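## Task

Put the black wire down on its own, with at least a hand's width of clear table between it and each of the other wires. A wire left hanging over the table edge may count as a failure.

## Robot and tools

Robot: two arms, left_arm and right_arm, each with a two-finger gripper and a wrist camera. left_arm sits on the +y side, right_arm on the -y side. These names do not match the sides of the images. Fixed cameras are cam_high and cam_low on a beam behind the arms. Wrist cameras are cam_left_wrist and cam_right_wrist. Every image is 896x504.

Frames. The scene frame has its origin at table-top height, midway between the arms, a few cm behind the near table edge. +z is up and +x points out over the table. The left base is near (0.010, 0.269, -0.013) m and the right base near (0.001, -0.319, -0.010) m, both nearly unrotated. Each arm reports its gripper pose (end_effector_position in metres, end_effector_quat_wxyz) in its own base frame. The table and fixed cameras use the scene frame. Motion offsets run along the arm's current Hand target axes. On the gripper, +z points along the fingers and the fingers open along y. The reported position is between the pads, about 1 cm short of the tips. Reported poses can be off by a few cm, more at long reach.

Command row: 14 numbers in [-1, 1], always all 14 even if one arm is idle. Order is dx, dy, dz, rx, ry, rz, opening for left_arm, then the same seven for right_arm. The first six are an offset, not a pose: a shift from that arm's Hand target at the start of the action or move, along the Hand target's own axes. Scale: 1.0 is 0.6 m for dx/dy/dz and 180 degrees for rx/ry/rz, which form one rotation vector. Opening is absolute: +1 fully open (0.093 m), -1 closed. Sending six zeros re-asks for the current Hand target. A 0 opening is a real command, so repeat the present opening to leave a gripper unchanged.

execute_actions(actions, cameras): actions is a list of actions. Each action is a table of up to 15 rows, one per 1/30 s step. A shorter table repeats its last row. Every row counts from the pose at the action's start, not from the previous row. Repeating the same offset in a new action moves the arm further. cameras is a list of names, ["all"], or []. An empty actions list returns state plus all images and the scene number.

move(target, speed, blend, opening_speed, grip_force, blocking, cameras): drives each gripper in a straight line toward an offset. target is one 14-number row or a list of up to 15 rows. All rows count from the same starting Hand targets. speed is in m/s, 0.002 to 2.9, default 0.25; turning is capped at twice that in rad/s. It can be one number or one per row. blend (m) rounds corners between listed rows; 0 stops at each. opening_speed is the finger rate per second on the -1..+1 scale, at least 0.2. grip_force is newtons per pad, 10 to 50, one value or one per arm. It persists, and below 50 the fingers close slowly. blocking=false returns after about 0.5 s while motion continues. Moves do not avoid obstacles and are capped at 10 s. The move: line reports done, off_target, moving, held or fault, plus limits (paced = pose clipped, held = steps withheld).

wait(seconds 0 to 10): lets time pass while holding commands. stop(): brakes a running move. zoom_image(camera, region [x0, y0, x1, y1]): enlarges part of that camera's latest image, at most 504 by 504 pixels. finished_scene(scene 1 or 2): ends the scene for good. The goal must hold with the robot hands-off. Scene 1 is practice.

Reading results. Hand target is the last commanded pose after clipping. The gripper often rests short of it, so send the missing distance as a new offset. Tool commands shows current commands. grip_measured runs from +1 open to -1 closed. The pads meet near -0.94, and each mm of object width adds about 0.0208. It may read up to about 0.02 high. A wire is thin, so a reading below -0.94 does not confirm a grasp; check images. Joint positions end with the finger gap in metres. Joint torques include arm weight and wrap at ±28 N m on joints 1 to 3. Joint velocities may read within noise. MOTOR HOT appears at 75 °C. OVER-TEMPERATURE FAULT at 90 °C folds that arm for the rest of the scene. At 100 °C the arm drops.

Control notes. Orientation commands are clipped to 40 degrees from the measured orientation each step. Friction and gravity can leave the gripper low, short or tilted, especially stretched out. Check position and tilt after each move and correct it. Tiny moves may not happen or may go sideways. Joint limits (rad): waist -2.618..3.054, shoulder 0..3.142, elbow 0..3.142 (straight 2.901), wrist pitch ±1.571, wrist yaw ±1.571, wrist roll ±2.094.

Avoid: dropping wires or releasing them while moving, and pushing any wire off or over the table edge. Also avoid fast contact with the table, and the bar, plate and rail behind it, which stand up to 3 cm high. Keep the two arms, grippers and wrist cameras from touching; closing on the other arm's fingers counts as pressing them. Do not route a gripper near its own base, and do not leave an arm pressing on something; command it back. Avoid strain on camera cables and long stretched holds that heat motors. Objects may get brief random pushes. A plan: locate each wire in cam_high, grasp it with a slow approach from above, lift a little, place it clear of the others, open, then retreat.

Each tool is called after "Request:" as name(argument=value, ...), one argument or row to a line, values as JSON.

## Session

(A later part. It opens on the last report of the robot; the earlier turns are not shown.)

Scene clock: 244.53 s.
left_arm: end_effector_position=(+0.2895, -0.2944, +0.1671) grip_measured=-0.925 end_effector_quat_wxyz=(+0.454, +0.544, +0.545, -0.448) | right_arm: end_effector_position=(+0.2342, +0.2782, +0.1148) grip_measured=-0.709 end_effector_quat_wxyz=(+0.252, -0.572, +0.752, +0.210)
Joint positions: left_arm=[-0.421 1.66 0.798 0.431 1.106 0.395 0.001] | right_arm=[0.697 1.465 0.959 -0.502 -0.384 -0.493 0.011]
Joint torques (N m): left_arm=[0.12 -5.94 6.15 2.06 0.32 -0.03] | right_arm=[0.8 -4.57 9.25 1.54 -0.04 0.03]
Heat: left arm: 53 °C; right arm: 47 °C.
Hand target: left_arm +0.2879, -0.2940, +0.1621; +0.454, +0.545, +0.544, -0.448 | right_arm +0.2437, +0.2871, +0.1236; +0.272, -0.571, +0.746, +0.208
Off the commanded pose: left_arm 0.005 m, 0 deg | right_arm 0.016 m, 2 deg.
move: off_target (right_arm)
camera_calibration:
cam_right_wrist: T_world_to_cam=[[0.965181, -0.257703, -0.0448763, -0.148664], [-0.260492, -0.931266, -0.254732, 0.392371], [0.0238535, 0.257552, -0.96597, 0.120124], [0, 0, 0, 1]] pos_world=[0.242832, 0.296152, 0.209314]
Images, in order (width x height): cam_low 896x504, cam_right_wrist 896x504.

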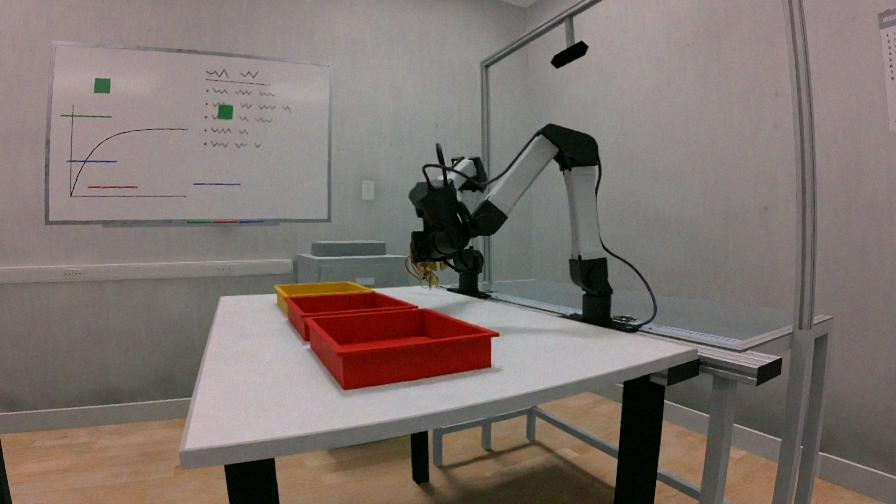

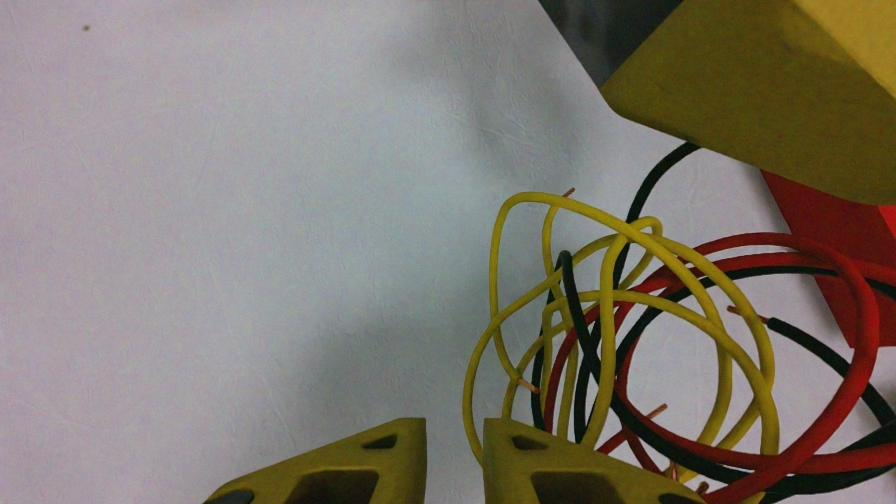

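Request:
move(
  target=[0,0,0,0,0,0,-0.9316, 0.0117,-0.003,0.062,0,0,0,-0.69],
  cameras=["cam_right_wrist"],
  speed=0.08,
)

Request:
zoom_image(
  camera="cam_right_wrist",
  region=[300, 200, 600, 504],
)

Scene clock: 261.43 s.
left_arm: end_effector_position=(+0.2895, -0.2944, +0.1671) grip_measured=-0.925 end_effector_quat_wxyz=(+0.454, +0.544, +0.545, -0.448) | right_arm: end_effector_position=(+0.2479, +0.3011, +0.0936) grip_measured=-0.691 end_effector_quat_wxyz=(+0.266, -0.572, +0.747, +0.210)
Joint positions: left_arm=[-0.421 1.66 0.798 0.432 1.106 0.395 0.001] | right_arm=[0.727 1.572 0.953 -0.352 -0.365 -0.466 0.012]
Joint torques (N m): left_arm=[0.12 -6 6.01 2.11 0.32 0.01] | right_arm=[0.94 -5.05 6.16 1.61 -0.08 0.06]
Heat: left arm: 53 °C; right arm: 47 °C.
Hand target: left_arm +0.2879, -0.2940, +0.1621; +0.454, +0.545, +0.544, -0.448 | right_arm +0.2504, +0.3045, +0.0907; +0.272, -0.571, +0.746, +0.208
Off the commanded pose: left_arm 0.005 m, 0 deg | right_arm 0.005 m, 1 deg.
move: done
camera_calibration:
cam_right_wrist: T_world_to_cam=[[0.966006, -0.257119, -0.026865, -0.158936], [-0.254324, -0.926539, -0.27721, 0.41114], [0.0463846, 0.274619, -0.960434, 0.0821283], [0, 0, 0, 1]] pos_world=[0.254287, 0.317517, 0.188581]
Images, in order (width x height): cam_right_wrist 896x504.

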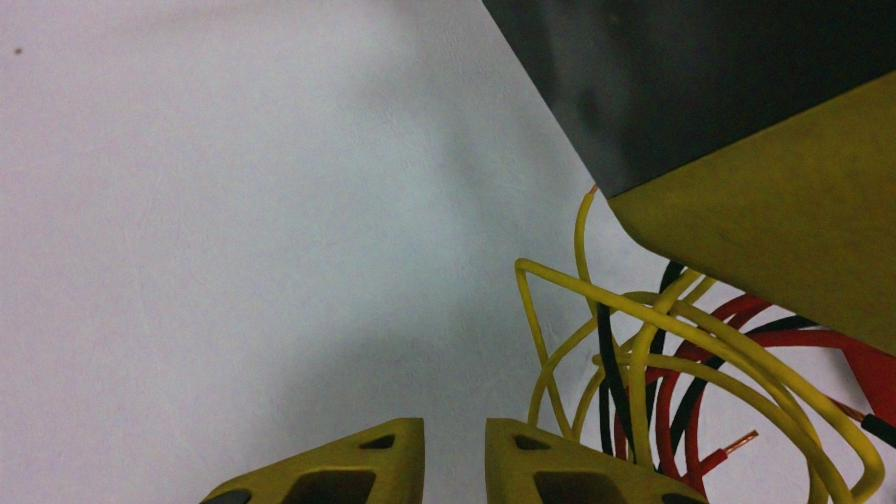

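Scaled by 1.658 from the camera's 896x504 image, which has a finer 1280x720 frame.

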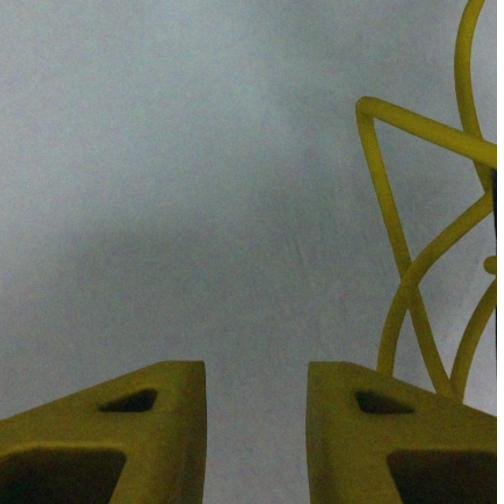

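Request:
move(
  target=[0,0,0,0,0,0,-0.9316, 0,0,-0.065,0,0,0,-0.6],
  cameras=["cam_right_wrist"],
  speed=0.12,
)

Request:
zoom_image(
  camera="cam_right_wrist",
  region=[400, 200, 700, 504],
)

Scene clock: 269.07 s.
left_arm: end_effector_position=(+0.2895, -0.2944, +0.1671) grip_measured=-0.925 end_effector_quat_wxyz=(+0.454, +0.544, +0.545, -0.448) | right_arm: end_effector_position=(+0.2409, +0.2796, +0.1052) grip_measured=-0.601 end_effector_quat_wxyz=(+0.253, -0.572, +0.754, +0.202)
Joint positions: left_arm=[-0.421 1.66 0.798 0.432 1.106 0.395 0.001] | right_arm=[0.695 1.498 0.953 -0.467 -0.367 -0.496 0.016]
Joint torques (N m): left_arm=[0.29 -5.96 6.09 2.09 0.3 0.01] | right_arm=[-1.02 -8.31 7.88 1.29 -0.38 -0.02]
Heat: left arm: 52 °C; right arm: 46 °C.
Hand target: left_arm +0.2879, -0.2940, +0.1621; +0.454, +0.545, +0.544, -0.448 | right_arm +0.2438, +0.2804, +0.1205; +0.272, -0.571, +0.746, +0.208
Off the commanded pose: left_arm 0.005 m, 0 deg | right_arm 0.016 m, 3 deg.
move: off_target (right_arm)
camera_calibration:
cam_right_wrist: T_world_to_cam=[[0.963429, -0.265933, -0.0329337, -0.153707], [-0.265744, -0.932416, -0.244908, 0.393558], [0.034421, 0.244703, -0.968987, 0.111647], [0, 0, 0, 1]] pos_world=[0.248828, 0.298764, 0.199507]
Images, in order (width x height): cam_right_wrist 896x504.

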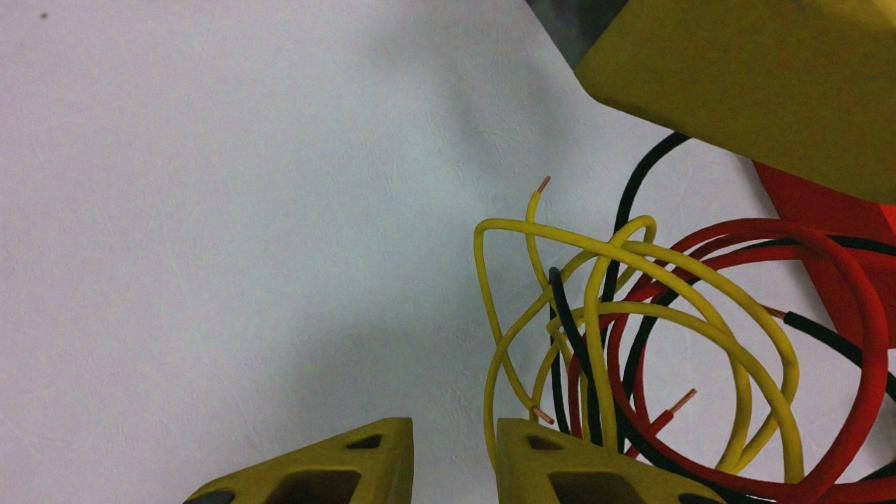

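Scaled by 1.658 from the camera's 896x504 image, which has a finer 1280x720 frame.

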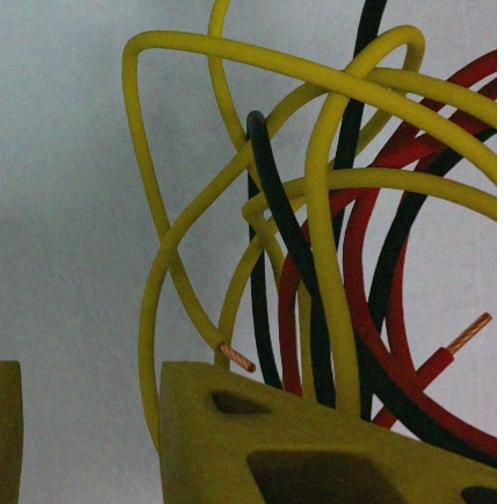

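Request:
move(
  target=[
    [0,0,0,0,0,0,-0.9316, 0,-0.0125,0.0,0,0,0,-0.6],
    [0,0,0,0,0,0,-0.9316, 0.0263,-0.0115,0.0705,0,0,0,-0.6],
  ],
  cameras=["cam_right_wrist"],
  speed=0.08,
)

Request:
zoom_image(
  camera="cam_right_wrist",
  region=[350, 200, 650, 504],
)

Scene clock: 280.60 s.
left_arm: end_effector_position=(+0.2899, -0.2937, +0.1651) grip_measured=-0.925 end_effector_quat_wxyz=(+0.453, +0.543, +0.548, -0.447) | right_arm: end_effector_position=(+0.2539, +0.2888, +0.0817) grip_measured=-0.601 end_effector_quat_wxyz=(+0.269, -0.571, +0.748, +0.206)
Joint positions: left_arm=[-0.419 1.662 0.795 0.432 1.103 0.396 0.001] | right_arm=[0.687 1.575 0.908 -0.311 -0.378 -0.5 0.016]
Joint torques (N m): left_arm=[-0.03 -6.06 6.43 2.09 0.33 -0.04] | right_arm=[1.11 -5.01 6.02 1.71 -0.17 0.17]
Heat: left arm: 52 °C; right arm: 46 °C.
Hand target: left_arm +0.2880, -0.2940, +0.1621; +0.454, +0.545, +0.544, -0.448 | right_arm +0.2545, +0.2931, +0.0780; +0.272, -0.571, +0.746, +0.208
Off the commanded pose: left_arm 0.004 m, 0 deg | right_arm 0.006 m, 0 deg.
move: done
camera_calibration:
cam_right_wrist: T_world_to_cam=[[0.964399, -0.263759, -0.0191191, -0.166601], [-0.258618, -0.925558, -0.276512, 0.398717], [0.0552366, 0.271612, -0.96082, 0.0724623], [0, 0, 0, 1]] pos_world=[0.259783, 0.305412, 0.176688]
Images, in order (width x height): cam_right_wrist 896x504.

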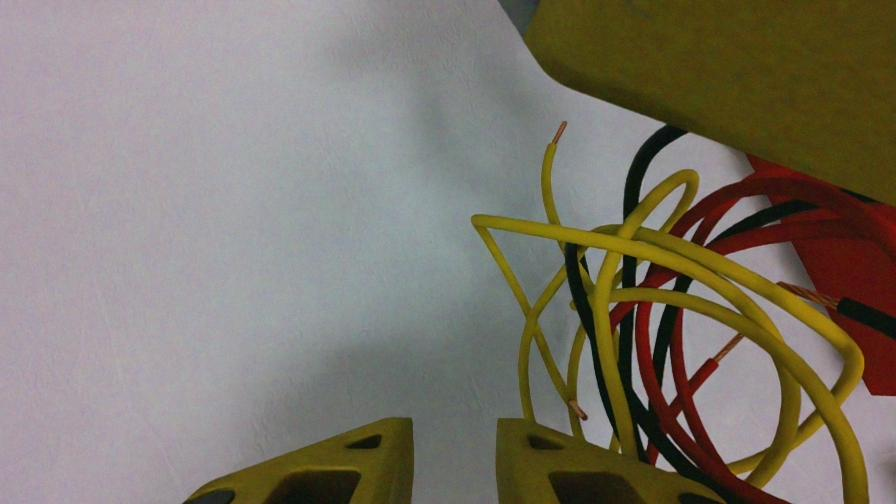

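Scaled by 1.658 from the camera's 896x504 image, which has a finer 1280x720 frame.

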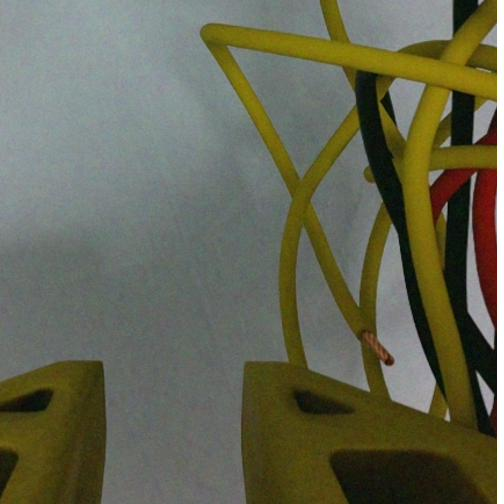

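Request:
move(
  target=[
    [0,0,0,0,0,0,-0.9316, 0,0,-0.1,0,0,0,-0.6],
    [0.109,0,0.0206,0,0,0,-0.9316, -0.04,0,-0.13,0,0,0,-0.6],
  ],
  cameras=["cam_right_wrist","cam_low"],
  speed=0.12,
  blend=[0.01,0],
)

Request:
zoom_image(
  camera="cam_right_wrist",
  region=[350, 150, 750, 504],
)

Request:
zoom_image(
  camera="cam_low",
  region=[370, 220, 490, 330],
)

Scene clock: 313.07 s.
left_arm: end_effector_position=(+0.2920, -0.2946, +0.1010) grip_measured=-0.925 end_effector_quat_wxyz=(+0.457, +0.545, +0.544, -0.445) | right_arm: end_effector_position=(+0.2430, +0.2565, +0.1305) grip_measured=-0.601 end_effector_quat_wxyz=(+0.244, -0.568, +0.759, +0.202)
Joint positions: left_arm=[-0.419 1.876 0.706 0.744 1.103 0.4 0.001] | right_arm=[0.625 1.441 1.018 -0.63 -0.402 -0.552 0.016]
Joint torques (N m): left_arm=[0.13 -6.32 4.83 2.04 0.4 -0.07] | right_arm=[0.21 -7.71 9.51 1.22 -0.41 0.06]
Heat: left arm: 53 °C; right arm: 44 °C.
Hand target: left_arm +0.2884, -0.2939, +0.0955; +0.454, +0.545, +0.544, -0.448 | right_arm +0.2462, +0.2624, +0.1531; +0.272, -0.571, +0.746, +0.208
Off the commanded pose: left_arm 0.007 m, 1 deg | right_arm 0.024 m, 4 deg.
move: off_target (right_arm)
camera_calibration:
cam_right_wrist: T_world_to_cam=[[0.960786, -0.273283, -0.046969, -0.156736], [-0.276621, -0.932859, -0.230771, 0.379723], [0.0192505, 0.234714, -0.971874, 0.148367], [0, 0, 0, 1]] pos_world=[0.252773, 0.276571, 0.224462]
Images, in order (width x height): cam_low 896x504, cam_right_wrist 896x504.

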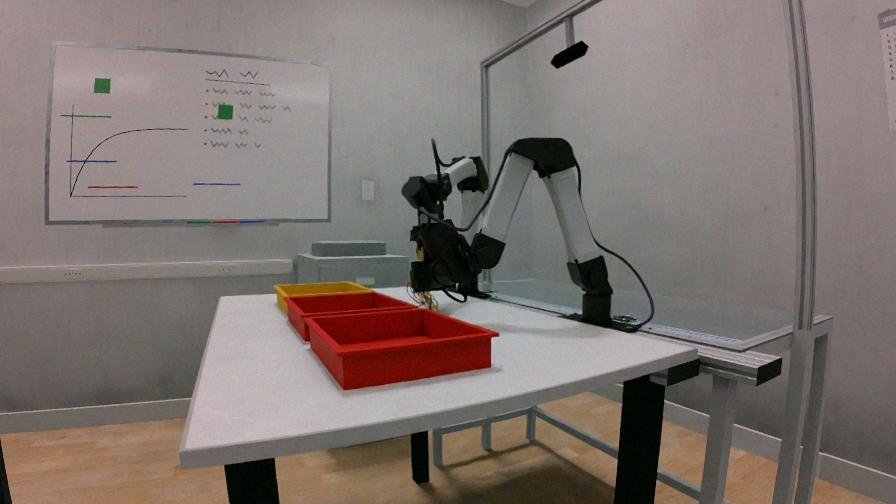

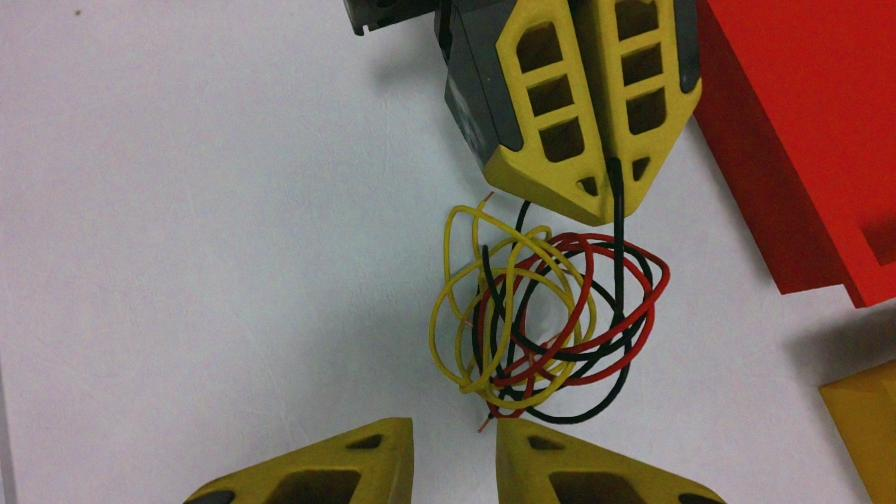

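Scaled by 1.260 from the camera's 896x504 image, which has a finer 1280x720 frame.

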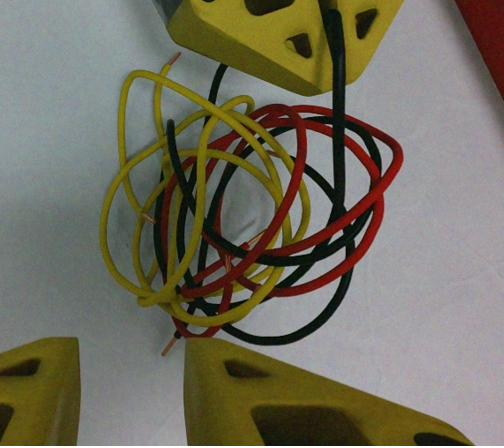

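Scaled by 4.200 from the camera's 896x504 image, which has a finer 1280x720 frame.

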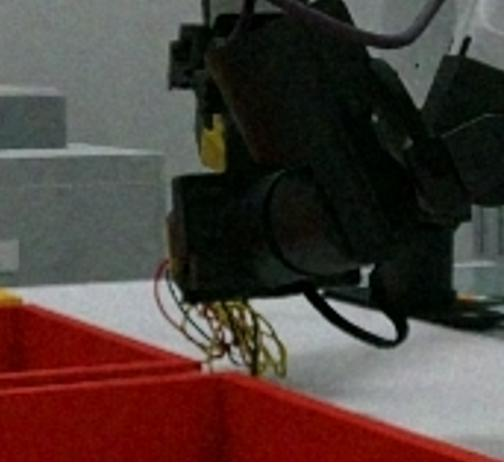

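Request:
move(
  target=[0.0409,0,0.0077,0,0,0,-0.9316, 0,0,0,0,0,0,-0.6],
  cameras=["cam_right_wrist","cam_low"],
  speed=0.06,
)

Request:
zoom_image(
  camera="cam_right_wrist",
  region=[400, 150, 700, 450],
)

Request:
zoom_image(
  camera="cam_low",
  region=[390, 270, 450, 320],
)

Scene clock: 323.13 s.
left_arm: end_effector_position=(+0.2924, -0.2948, +0.0754) grip_measured=-0.925 end_effector_quat_wxyz=(+0.457, +0.545, +0.544, -0.445) | right_arm: end_effector_position=(+0.2430, +0.2565, +0.1305) grip_measured=-0.601 end_effector_quat_wxyz=(+0.244, -0.568, +0.759, +0.202)
Joint positions: left_arm=[-0.419 1.978 0.69 0.863 1.103 0.4 0.001] | right_arm=[0.625 1.441 1.018 -0.63 -0.402 -0.552 0.016]
Joint torques (N m): left_arm=[0.01 -6.86 4.22 2.01 0.36 -0.06] | right_arm=[0.58 -8.18 9.88 1.22 -0.4 0.06]
Heat: left arm: 52 °C; right arm: 46 °C.
Hand target: left_arm +0.2886, -0.2939, +0.0706; +0.454, +0.545, +0.544, -0.448 | right_arm +0.2462, +0.2625, +0.1531; +0.272, -0.571, +0.746, +0.208
Off the commanded pose: left_arm 0.006 m, 1 deg | right_arm 0.024 m, 4 deg.
move: off_target (right_arm)
camera_calibration:
cam_right_wrist: T_world_to_cam=[[0.960786, -0.273283, -0.046969, -0.156736], [-0.276621, -0.932859, -0.230771, 0.379723], [0.0192505, 0.234714, -0.971874, 0.148367], [0, 0, 0, 1]] pos_world=[0.252773, 0.276571, 0.224462]
Images, in order (width x height): cam_low 896x504, cam_right_wrist 896x504.

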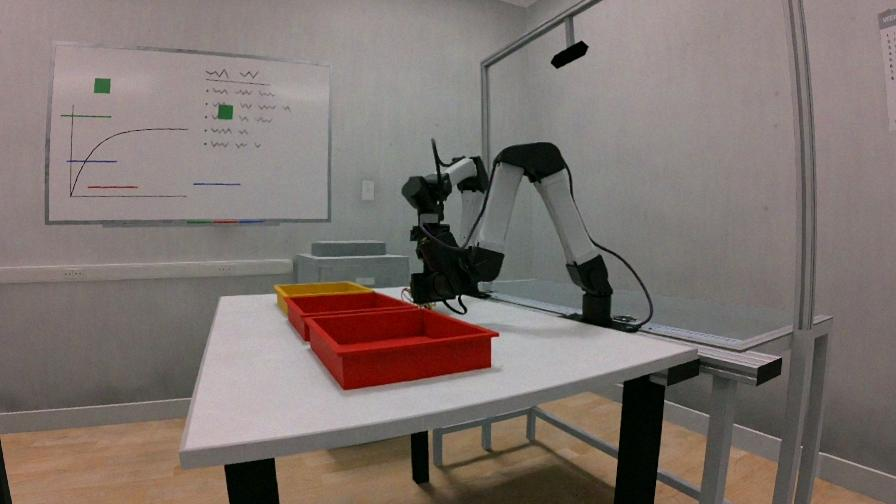

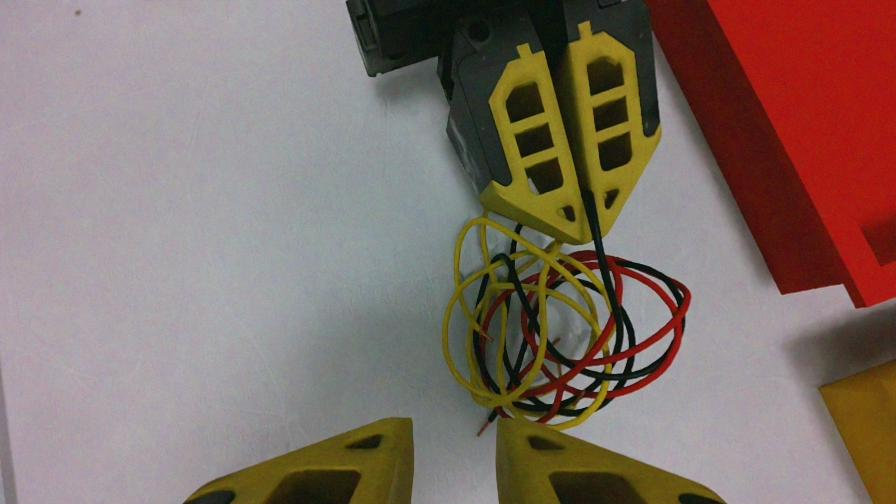

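Scaled by 1.680 from the camera's 896x504 image, which has a finer 1280x720 frame.

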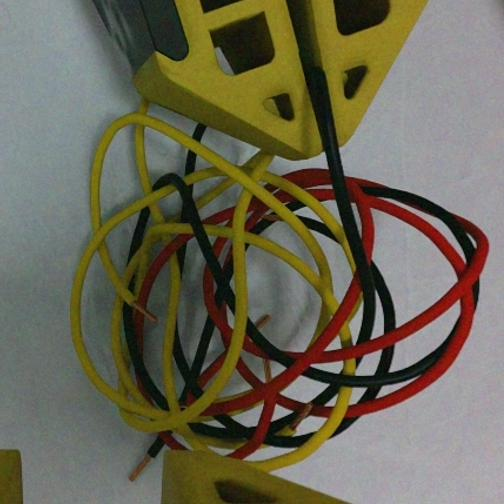

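Scaled by 8.400 from the camera's 896x504 image, which has a finer 1280x720 frame.

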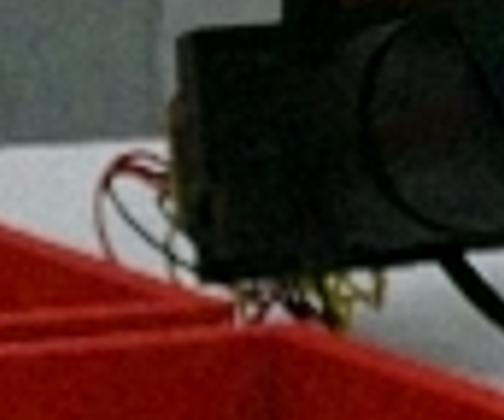

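Request:
move(
  target=[0,0,0,0,0,0,-0.9316, 0.0935,0.0167,0.1175,0,0,0,-0.64],
  cameras=["cam_right_wrist"],
  speed=0.1,
)

Request:
zoom_image(
  camera="cam_right_wrist",
  region=[350, 200, 650, 504],
)

Scene clock: 339.30 s.
left_arm: end_effector_position=(+0.2924, -0.2948, +0.0755) grip_measured=-0.925 end_effector_quat_wxyz=(+0.458, +0.546, +0.543, -0.445) | right_arm: end_effector_position=(+0.2354, +0.2640, +0.0650) grip_measured=-0.639 end_effector_quat_wxyz=(+0.267, -0.572, +0.747, +0.208)
Joint positions: left_arm=[-0.419 1.978 0.69 0.864 1.103 0.4 0.001] | right_arm=[0.655 1.497 0.761 -0.257 -0.402 -0.53 0.015]
Joint torques (N m): left_arm=[0.17 -6.67 4.33 2.04 0.31 -0.03] | right_arm=[0.87 -4.71 5.94 1.58 -0.09 0.12]
Heat: left arm: 51 °C; right arm: 47 °C.
Hand target: left_arm +0.2886, -0.2939, +0.0706; +0.454, +0.545, +0.544, -0.448 | right_arm +0.2371, +0.2673, +0.0630; +0.272, -0.571, +0.746, +0.208
Off the commanded pose: left_arm 0.006 m, 1 deg | right_arm 0.004 m, 1 deg.
move: done
camera_calibration:
cam_right_wrist: T_world_to_cam=[[0.965348, -0.259821, -0.0244174, -0.156522], [-0.256285, -0.92623, -0.276436, 0.365987], [0.0492077, 0.273115, -0.960722, 0.0651926], [0, 0, 0, 1]] pos_world=[0.241687, 0.280516, 0.159982]
Images, in order (width x height): cam_right_wrist 896x504.

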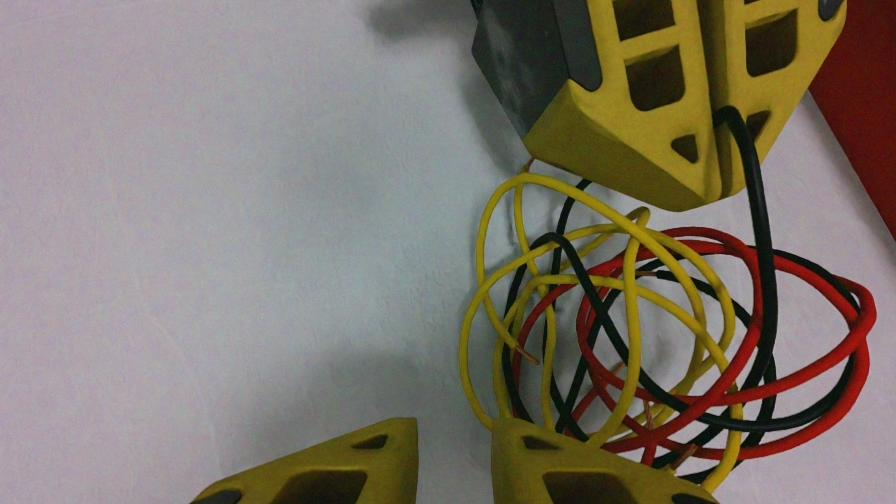

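Scaled by 1.658 from the camera's 896x504 image, which has a finer 1280x720 frame.

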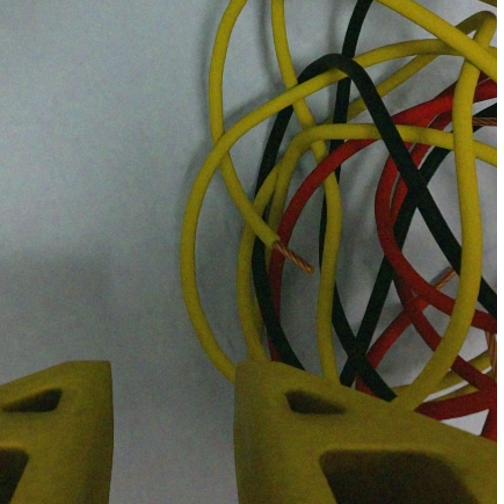

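Request:
move(
  target=[0,0,0,0,0,0,-0.9316, 0.0,0.0,0.09,0,0,0,-0.67],
  cameras=["cam_right_wrist"],
  speed=0.06,
)

Request:
zoom_image(
  camera="cam_right_wrist",
  region=[350, 200, 650, 504],
)

Scene clock: 356.20 s.
left_arm: end_effector_position=(+0.2924, -0.2948, +0.0755) grip_measured=-0.925 end_effector_quat_wxyz=(+0.458, +0.546, +0.543, -0.445) | right_arm: end_effector_position=(+0.2400, +0.2943, +0.0206) grip_measured=-0.669 end_effector_quat_wxyz=(+0.259, -0.572, +0.749, +0.211)
Joint positions: left_arm=[-0.419 1.978 0.69 0.864 1.103 0.4 0.001] | right_arm=[0.726 1.7 0.761 -0.047 -0.37 -0.467 0.013]
Joint torques (N m): left_arm=[0.08 -6.67 4.23 2.04 0.35 -0.06] | right_arm=[0.94 -5.18 6.54 1.67 -0.03 0.16]
Heat: left arm: 50 °C; right arm: 45 °C.
Hand target: left_arm +0.2886, -0.2939, +0.0706; +0.454, +0.545, +0.544, -0.448 | right_arm +0.2462, +0.3008, +0.0216; +0.272, -0.571, +0.746, +0.208
Off the commanded pose: left_arm 0.006 m, 1 deg | right_arm 0.009 m, 2 deg.
move: done
camera_calibration:
cam_right_wrist: T_world_to_cam=[[0.965914, -0.256025, -0.0382176, -0.15515], [-0.256774, -0.928912, -0.266814, 0.383584], [0.0328105, 0.267533, -0.96299, 0.0196583], [0, 0, 0, 1]] pos_world=[0.247711, 0.311334, 0.115347]
Images, in order (width x height): cam_right_wrist 896x504.

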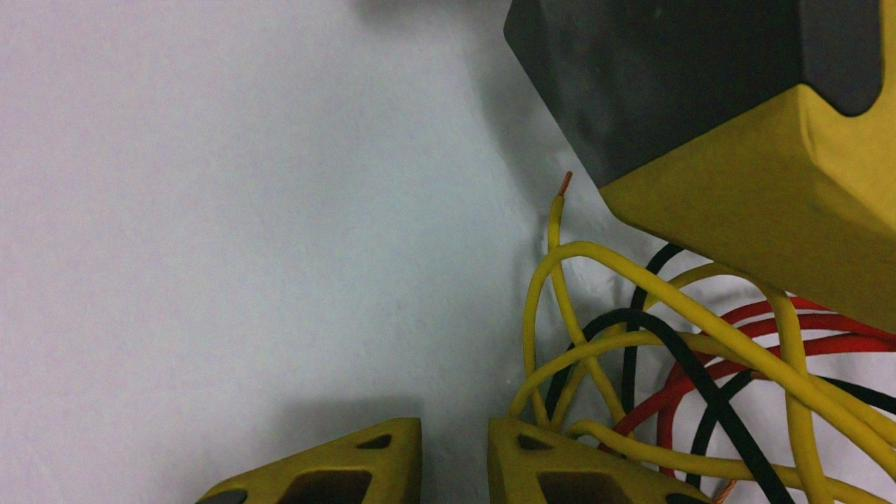

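Scaled by 1.658 from the camera's 896x504 image, which has a finer 1280x720 frame.

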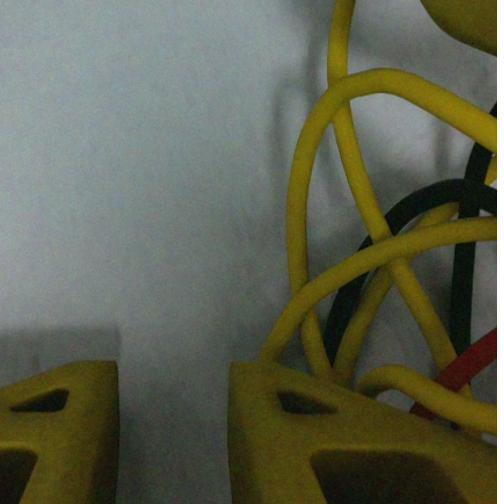

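Request:
move(
  target=[
    [0,0,0,0,0,0,-0.9316, 0.0,0.0,-0.067,0,0,0,-0.62],
    [0,0,0,0,0,0,-0.9316, 0.0,-0.0165,-0.067,0,0,0,-0.62],
  ],
  cameras=["cam_right_wrist"],
  speed=0.12,
  blend=[0.004,0],
)

Request:
zoom_image(
  camera="cam_right_wrist",
  region=[350, 200, 650, 504],
)

Scene clock: 370.77 s.
left_arm: end_effector_position=(+0.2924, -0.2948, +0.0755) grip_measured=-0.925 end_effector_quat_wxyz=(+0.458, +0.546, +0.543, -0.445) | right_arm: end_effector_position=(+0.2426, +0.2685, +0.0374) grip_measured=-0.621 end_effector_quat_wxyz=(+0.252, -0.571, +0.755, +0.201)
Joint positions: left_arm=[-0.419 1.978 0.69 0.864 1.103 0.4 0.001] | right_arm=[0.661 1.605 0.761 -0.18 -0.384 -0.524 0.015]
Joint torques (N m): left_arm=[0.02 -6.76 4.41 2.05 0.32 -0.06] | right_arm=[-0.38 -7.71 8.13 1.25 -0.33 -0.02]
Heat: left arm: 50 °C; right arm: 44 °C.
Hand target: left_arm +0.2886, -0.2939, +0.0706; +0.454, +0.545, +0.544, -0.448 | right_arm +0.2490, +0.2733, +0.0525; +0.272, -0.571, +0.746, +0.208
Off the commanded pose: left_arm 0.006 m, 1 deg | right_arm 0.017 m, 3 deg.
move: off_target (right_arm)
camera_calibration:
cam_right_wrist: T_world_to_cam=[[0.962616, -0.268618, -0.0348455, -0.159573], [-0.268869, -0.931964, -0.243214, 0.367657], [0.032857, 0.243491, -0.969347, 0.0493554], [0, 0, 0, 1]] pos_world=[0.250837, 0.287761, 0.131702]
Images, in order (width x height): cam_right_wrist 896x504.

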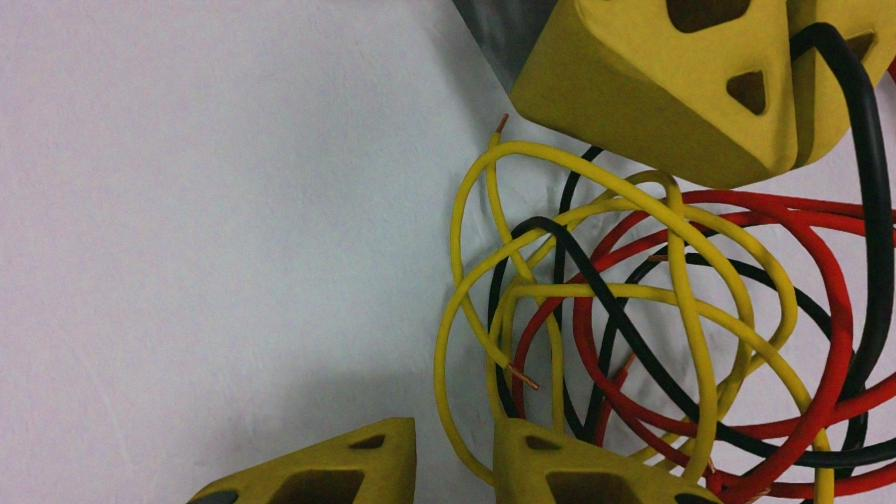

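Scaled by 1.658 from the camera's 896x504 image, which has a finer 1280x720 frame.

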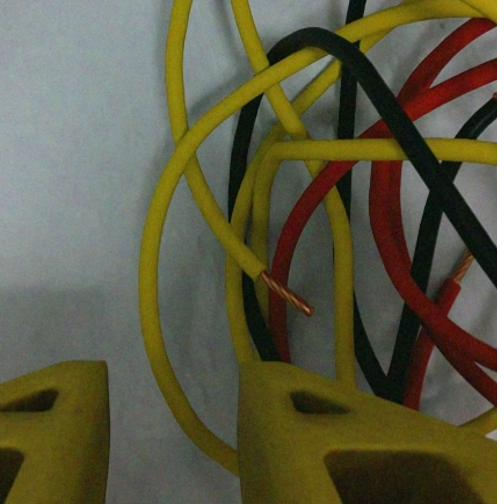

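Request:
move(
  target=[0,0,0,0,0,0,-0.9316, 0.014,0.0015,0.0555,0,0,0,-0.62],
  cameras=["cam_right_wrist"],
  speed=0.06,
)

Request:
zoom_image(
  camera="cam_right_wrist",
  region=[350, 200, 650, 504],
)

Scene clock: 377.70 s.
left_arm: end_effector_position=(+0.2924, -0.2948, +0.0755) grip_measured=-0.925 end_effector_quat_wxyz=(+0.458, +0.546, +0.543, -0.445) | right_arm: end_effector_position=(+0.2502, +0.2842, +0.0242) grip_measured=-0.621 end_effector_quat_wxyz=(+0.267, -0.572, +0.747, +0.207)
Joint positions: left_arm=[-0.419 1.978 0.69 0.864 1.103 0.4 0.001] | right_arm=[0.681 1.688 0.761 -0.058 -0.385 -0.508 0.015]
Joint torques (N m): left_arm=[0.17 -6.61 4.27 2.03 0.37 -0.1] | right_arm=[0.68 -4.88 6.04 1.64 -0.2 0.19]
Heat: left arm: 50 °C; right arm: 44 °C.
Hand target: left_arm +0.2886, -0.2939, +0.0706; +0.454, +0.545, +0.544, -0.448 | right_arm +0.2520, +0.2880, +0.0215; +0.272, -0.571, +0.746, +0.208
Off the commanded pose: left_arm 0.006 m, 1 deg | right_arm 0.005 m, 1 deg.
move: done
camera_calibration:
cam_right_wrist: T_world_to_cam=[[0.965333, -0.260138, -0.0214688, -0.166558], [-0.255871, -0.926814, -0.274857, 0.37723], [0.0516031, 0.270821, -0.961246, 0.0198428], [0, 0, 0, 1]] pos_world=[0.256282, 0.30092, 0.119182]
Images, in order (width x height): cam_right_wrist 896x504.

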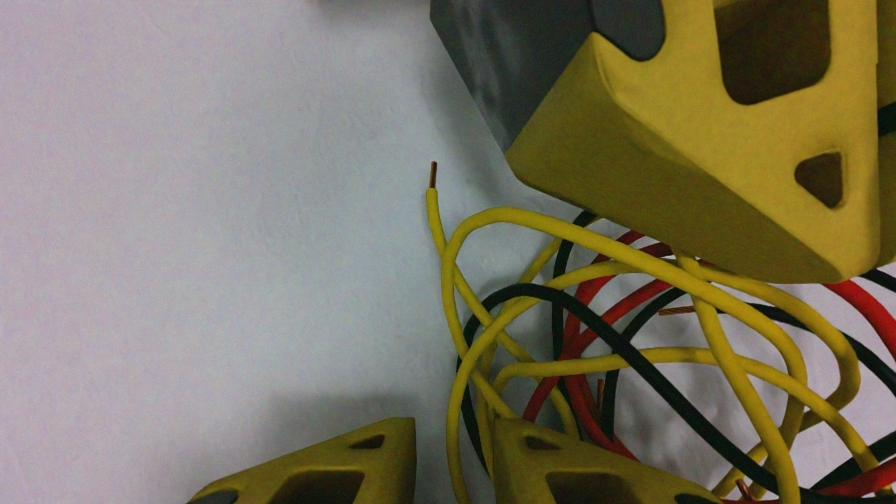

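Scaled by 1.658 from the camera's 896x504 image, which has a finer 1280x720 frame.

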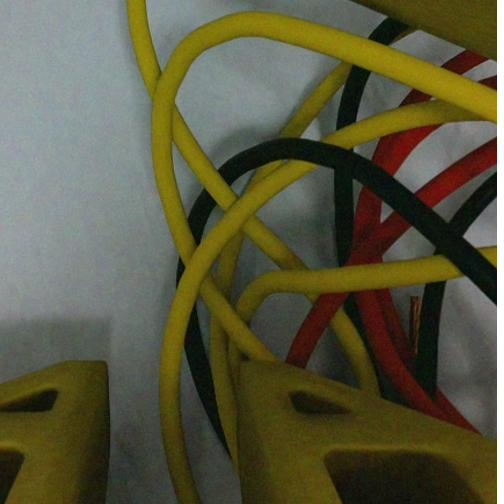

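Request:
move(
  target=[
    [0,0,0,0,0,0,-0.9316, -0.0375,0,-0.0447,0,0,0,-0.62],
    [0,0,0,0,0,0,-0.9316, -0.0913,0.0015,0.0005,0,0,0,-0.62],
  ],
  cameras=["cam_right_wrist"],
  speed=0.12,
  blend=[0.005,0],
)

Request:
zoom_image(
  camera="cam_right_wrist",
  region=[350, 200, 650, 504],
)

Scene clock: 407.63 s.
left_arm: end_effector_position=(+0.2963, -0.2904, +0.0765) grip_measured=-0.925 end_effector_quat_wxyz=(+0.461, +0.541, +0.546, -0.443) | right_arm: end_effector_position=(+0.2516, +0.3141, +0.0446) grip_measured=-0.621 end_effector_quat_wxyz=(+0.248, -0.571, +0.756, +0.205)
Joint positions: left_arm=[-0.404 1.978 0.689 0.87 1.108 0.395 0.001] | right_arm=[0.755 1.72 0.92 -0.201 -0.342 -0.438 0.015]
Joint torques (N m): left_arm=[-1.32 -6.61 4.33 2 0.31 0.03] | right_arm=[1.16 -6.06 9.77 1.61 -0.03 0.09]
Heat: left arm: 50 °C; right arm: 43 °C.
Hand target: left_arm +0.2885, -0.2939, +0.0705; +0.454, +0.545, +0.544, -0.448 | right_arm +0.2622, +0.3289, +0.0566; +0.272, -0.571, +0.746, +0.208
Off the commanded pose: left_arm 0.010 m, 1 deg | right_arm 0.022 m, 3 deg.
move: off_target (right_arm)
camera_calibration:
cam_right_wrist: T_world_to_cam=[[0.96319, -0.265084, -0.0446709, -0.156486], [-0.2679, -0.93279, -0.241105, 0.414251], [0.0222446, 0.244197, -0.96947, 0.0473438], [0, 0, 0, 1]] pos_world=[0.26065, 0.333366, 0.138786]
Images, in order (width x height): cam_right_wrist 896x504.

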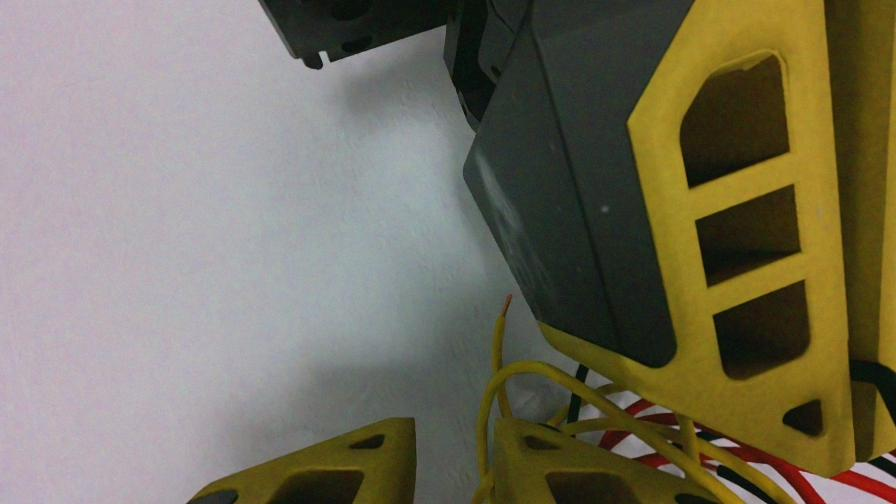

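Scaled by 1.658 from the camera's 896x504 image, which has a finer 1280x720 frame.

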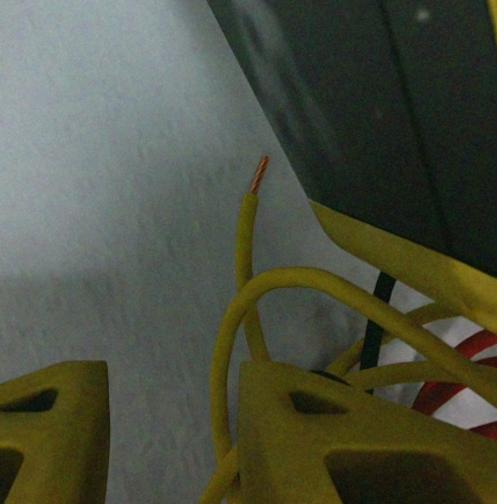

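Request:
move(
  target=[0,0,0,0,0,0,-0.9316, 0.04,0,-0.07,0,0,0,-0.62],
  cameras=["cam_right_wrist","cam_high"],
  speed=0.1,
)

Request:
zoom_image(
  camera="cam_right_wrist",
  region=[350, 100, 750, 504],
)

Request:
zoom_image(
  camera="cam_high",
  region=[380, 220, 580, 360],
)

Scene clock: 416.63 s.
left_arm: end_effector_position=(+0.2931, -0.2935, +0.0765) grip_measured=-0.925 end_effector_quat_wxyz=(+0.459, +0.544, +0.543, -0.446) | right_arm: end_effector_position=(+0.2508, +0.2862, +0.0627) grip_measured=-0.621 end_effector_quat_wxyz=(+0.259, -0.571, +0.753, +0.201)
Joint positions: left_arm=[-0.414 1.978 0.689 0.87 1.108 0.395 0.001] | right_arm=[0.692 1.604 0.867 -0.262 -0.367 -0.497 0.015]
Joint torques (N m): left_arm=[-0.13 -6.8 4.38 1.98 0.28 -0.01] | right_arm=[-0.55 -9.11 5.75 1.3 -0.35 0.05]
Heat: left arm: 49 °C; right arm: 45 °C.
Hand target: left_arm +0.2886, -0.2938, +0.0705; +0.454, +0.545, +0.544, -0.448 | right_arm +0.2503, +0.2852, +0.0734; +0.272, -0.571, +0.746, +0.208
Off the commanded pose: left_arm 0.008 m, 1 deg | right_arm 0.011 m, 2 deg.
move: off_target (right_arm)
camera_calibration:
cam_right_wrist: T_world_to_cam=[[0.963045, -0.268176, -0.0250084, -0.162654], [-0.265534, -0.929782, -0.254945, 0.391798], [0.0451179, 0.252164, -0.966632, 0.0635379], [0, 0, 0, 1]] pos_world=[0.257813, 0.304644, 0.157237]
Images, in order (width x height): cam_high 896x504, cam_right_wrist 896x504.

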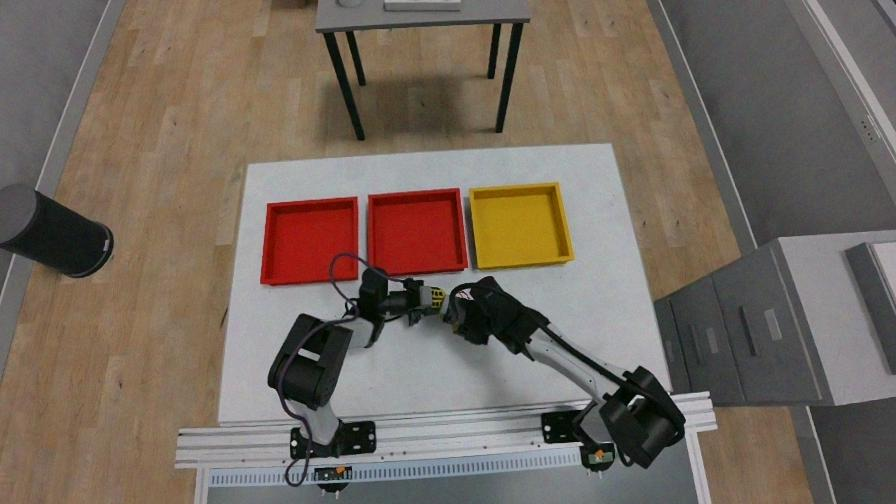

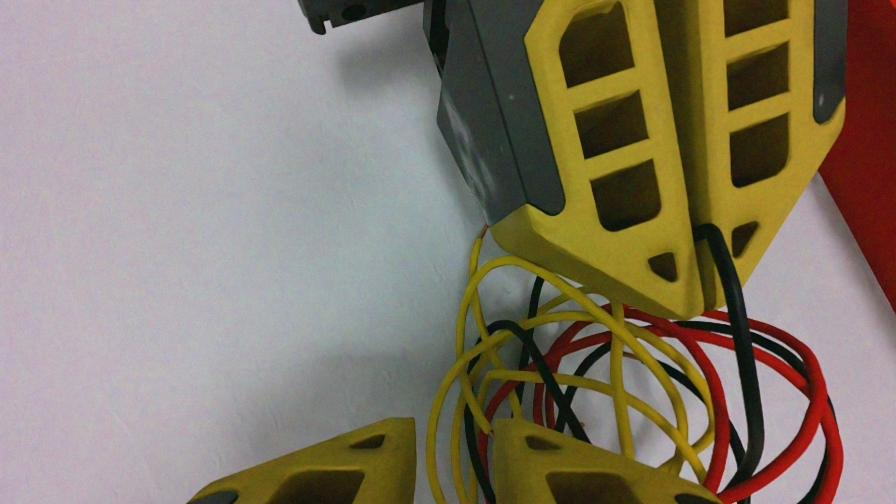

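Scaled by 1.248 from the camera's 896x504 image, which has a finer 1280x720 frame.

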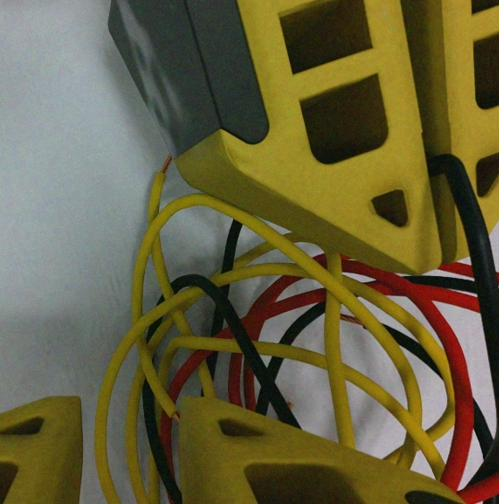

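Scaled by 2.520 from the camera's 896x504 image, which has a finer 1280x720 frame.

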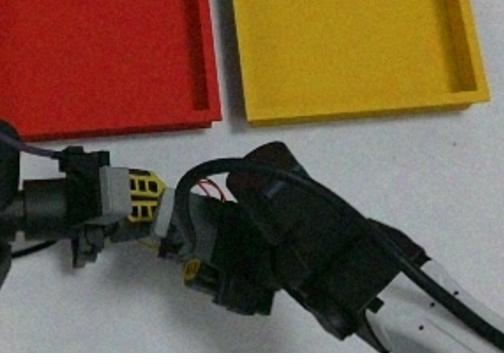

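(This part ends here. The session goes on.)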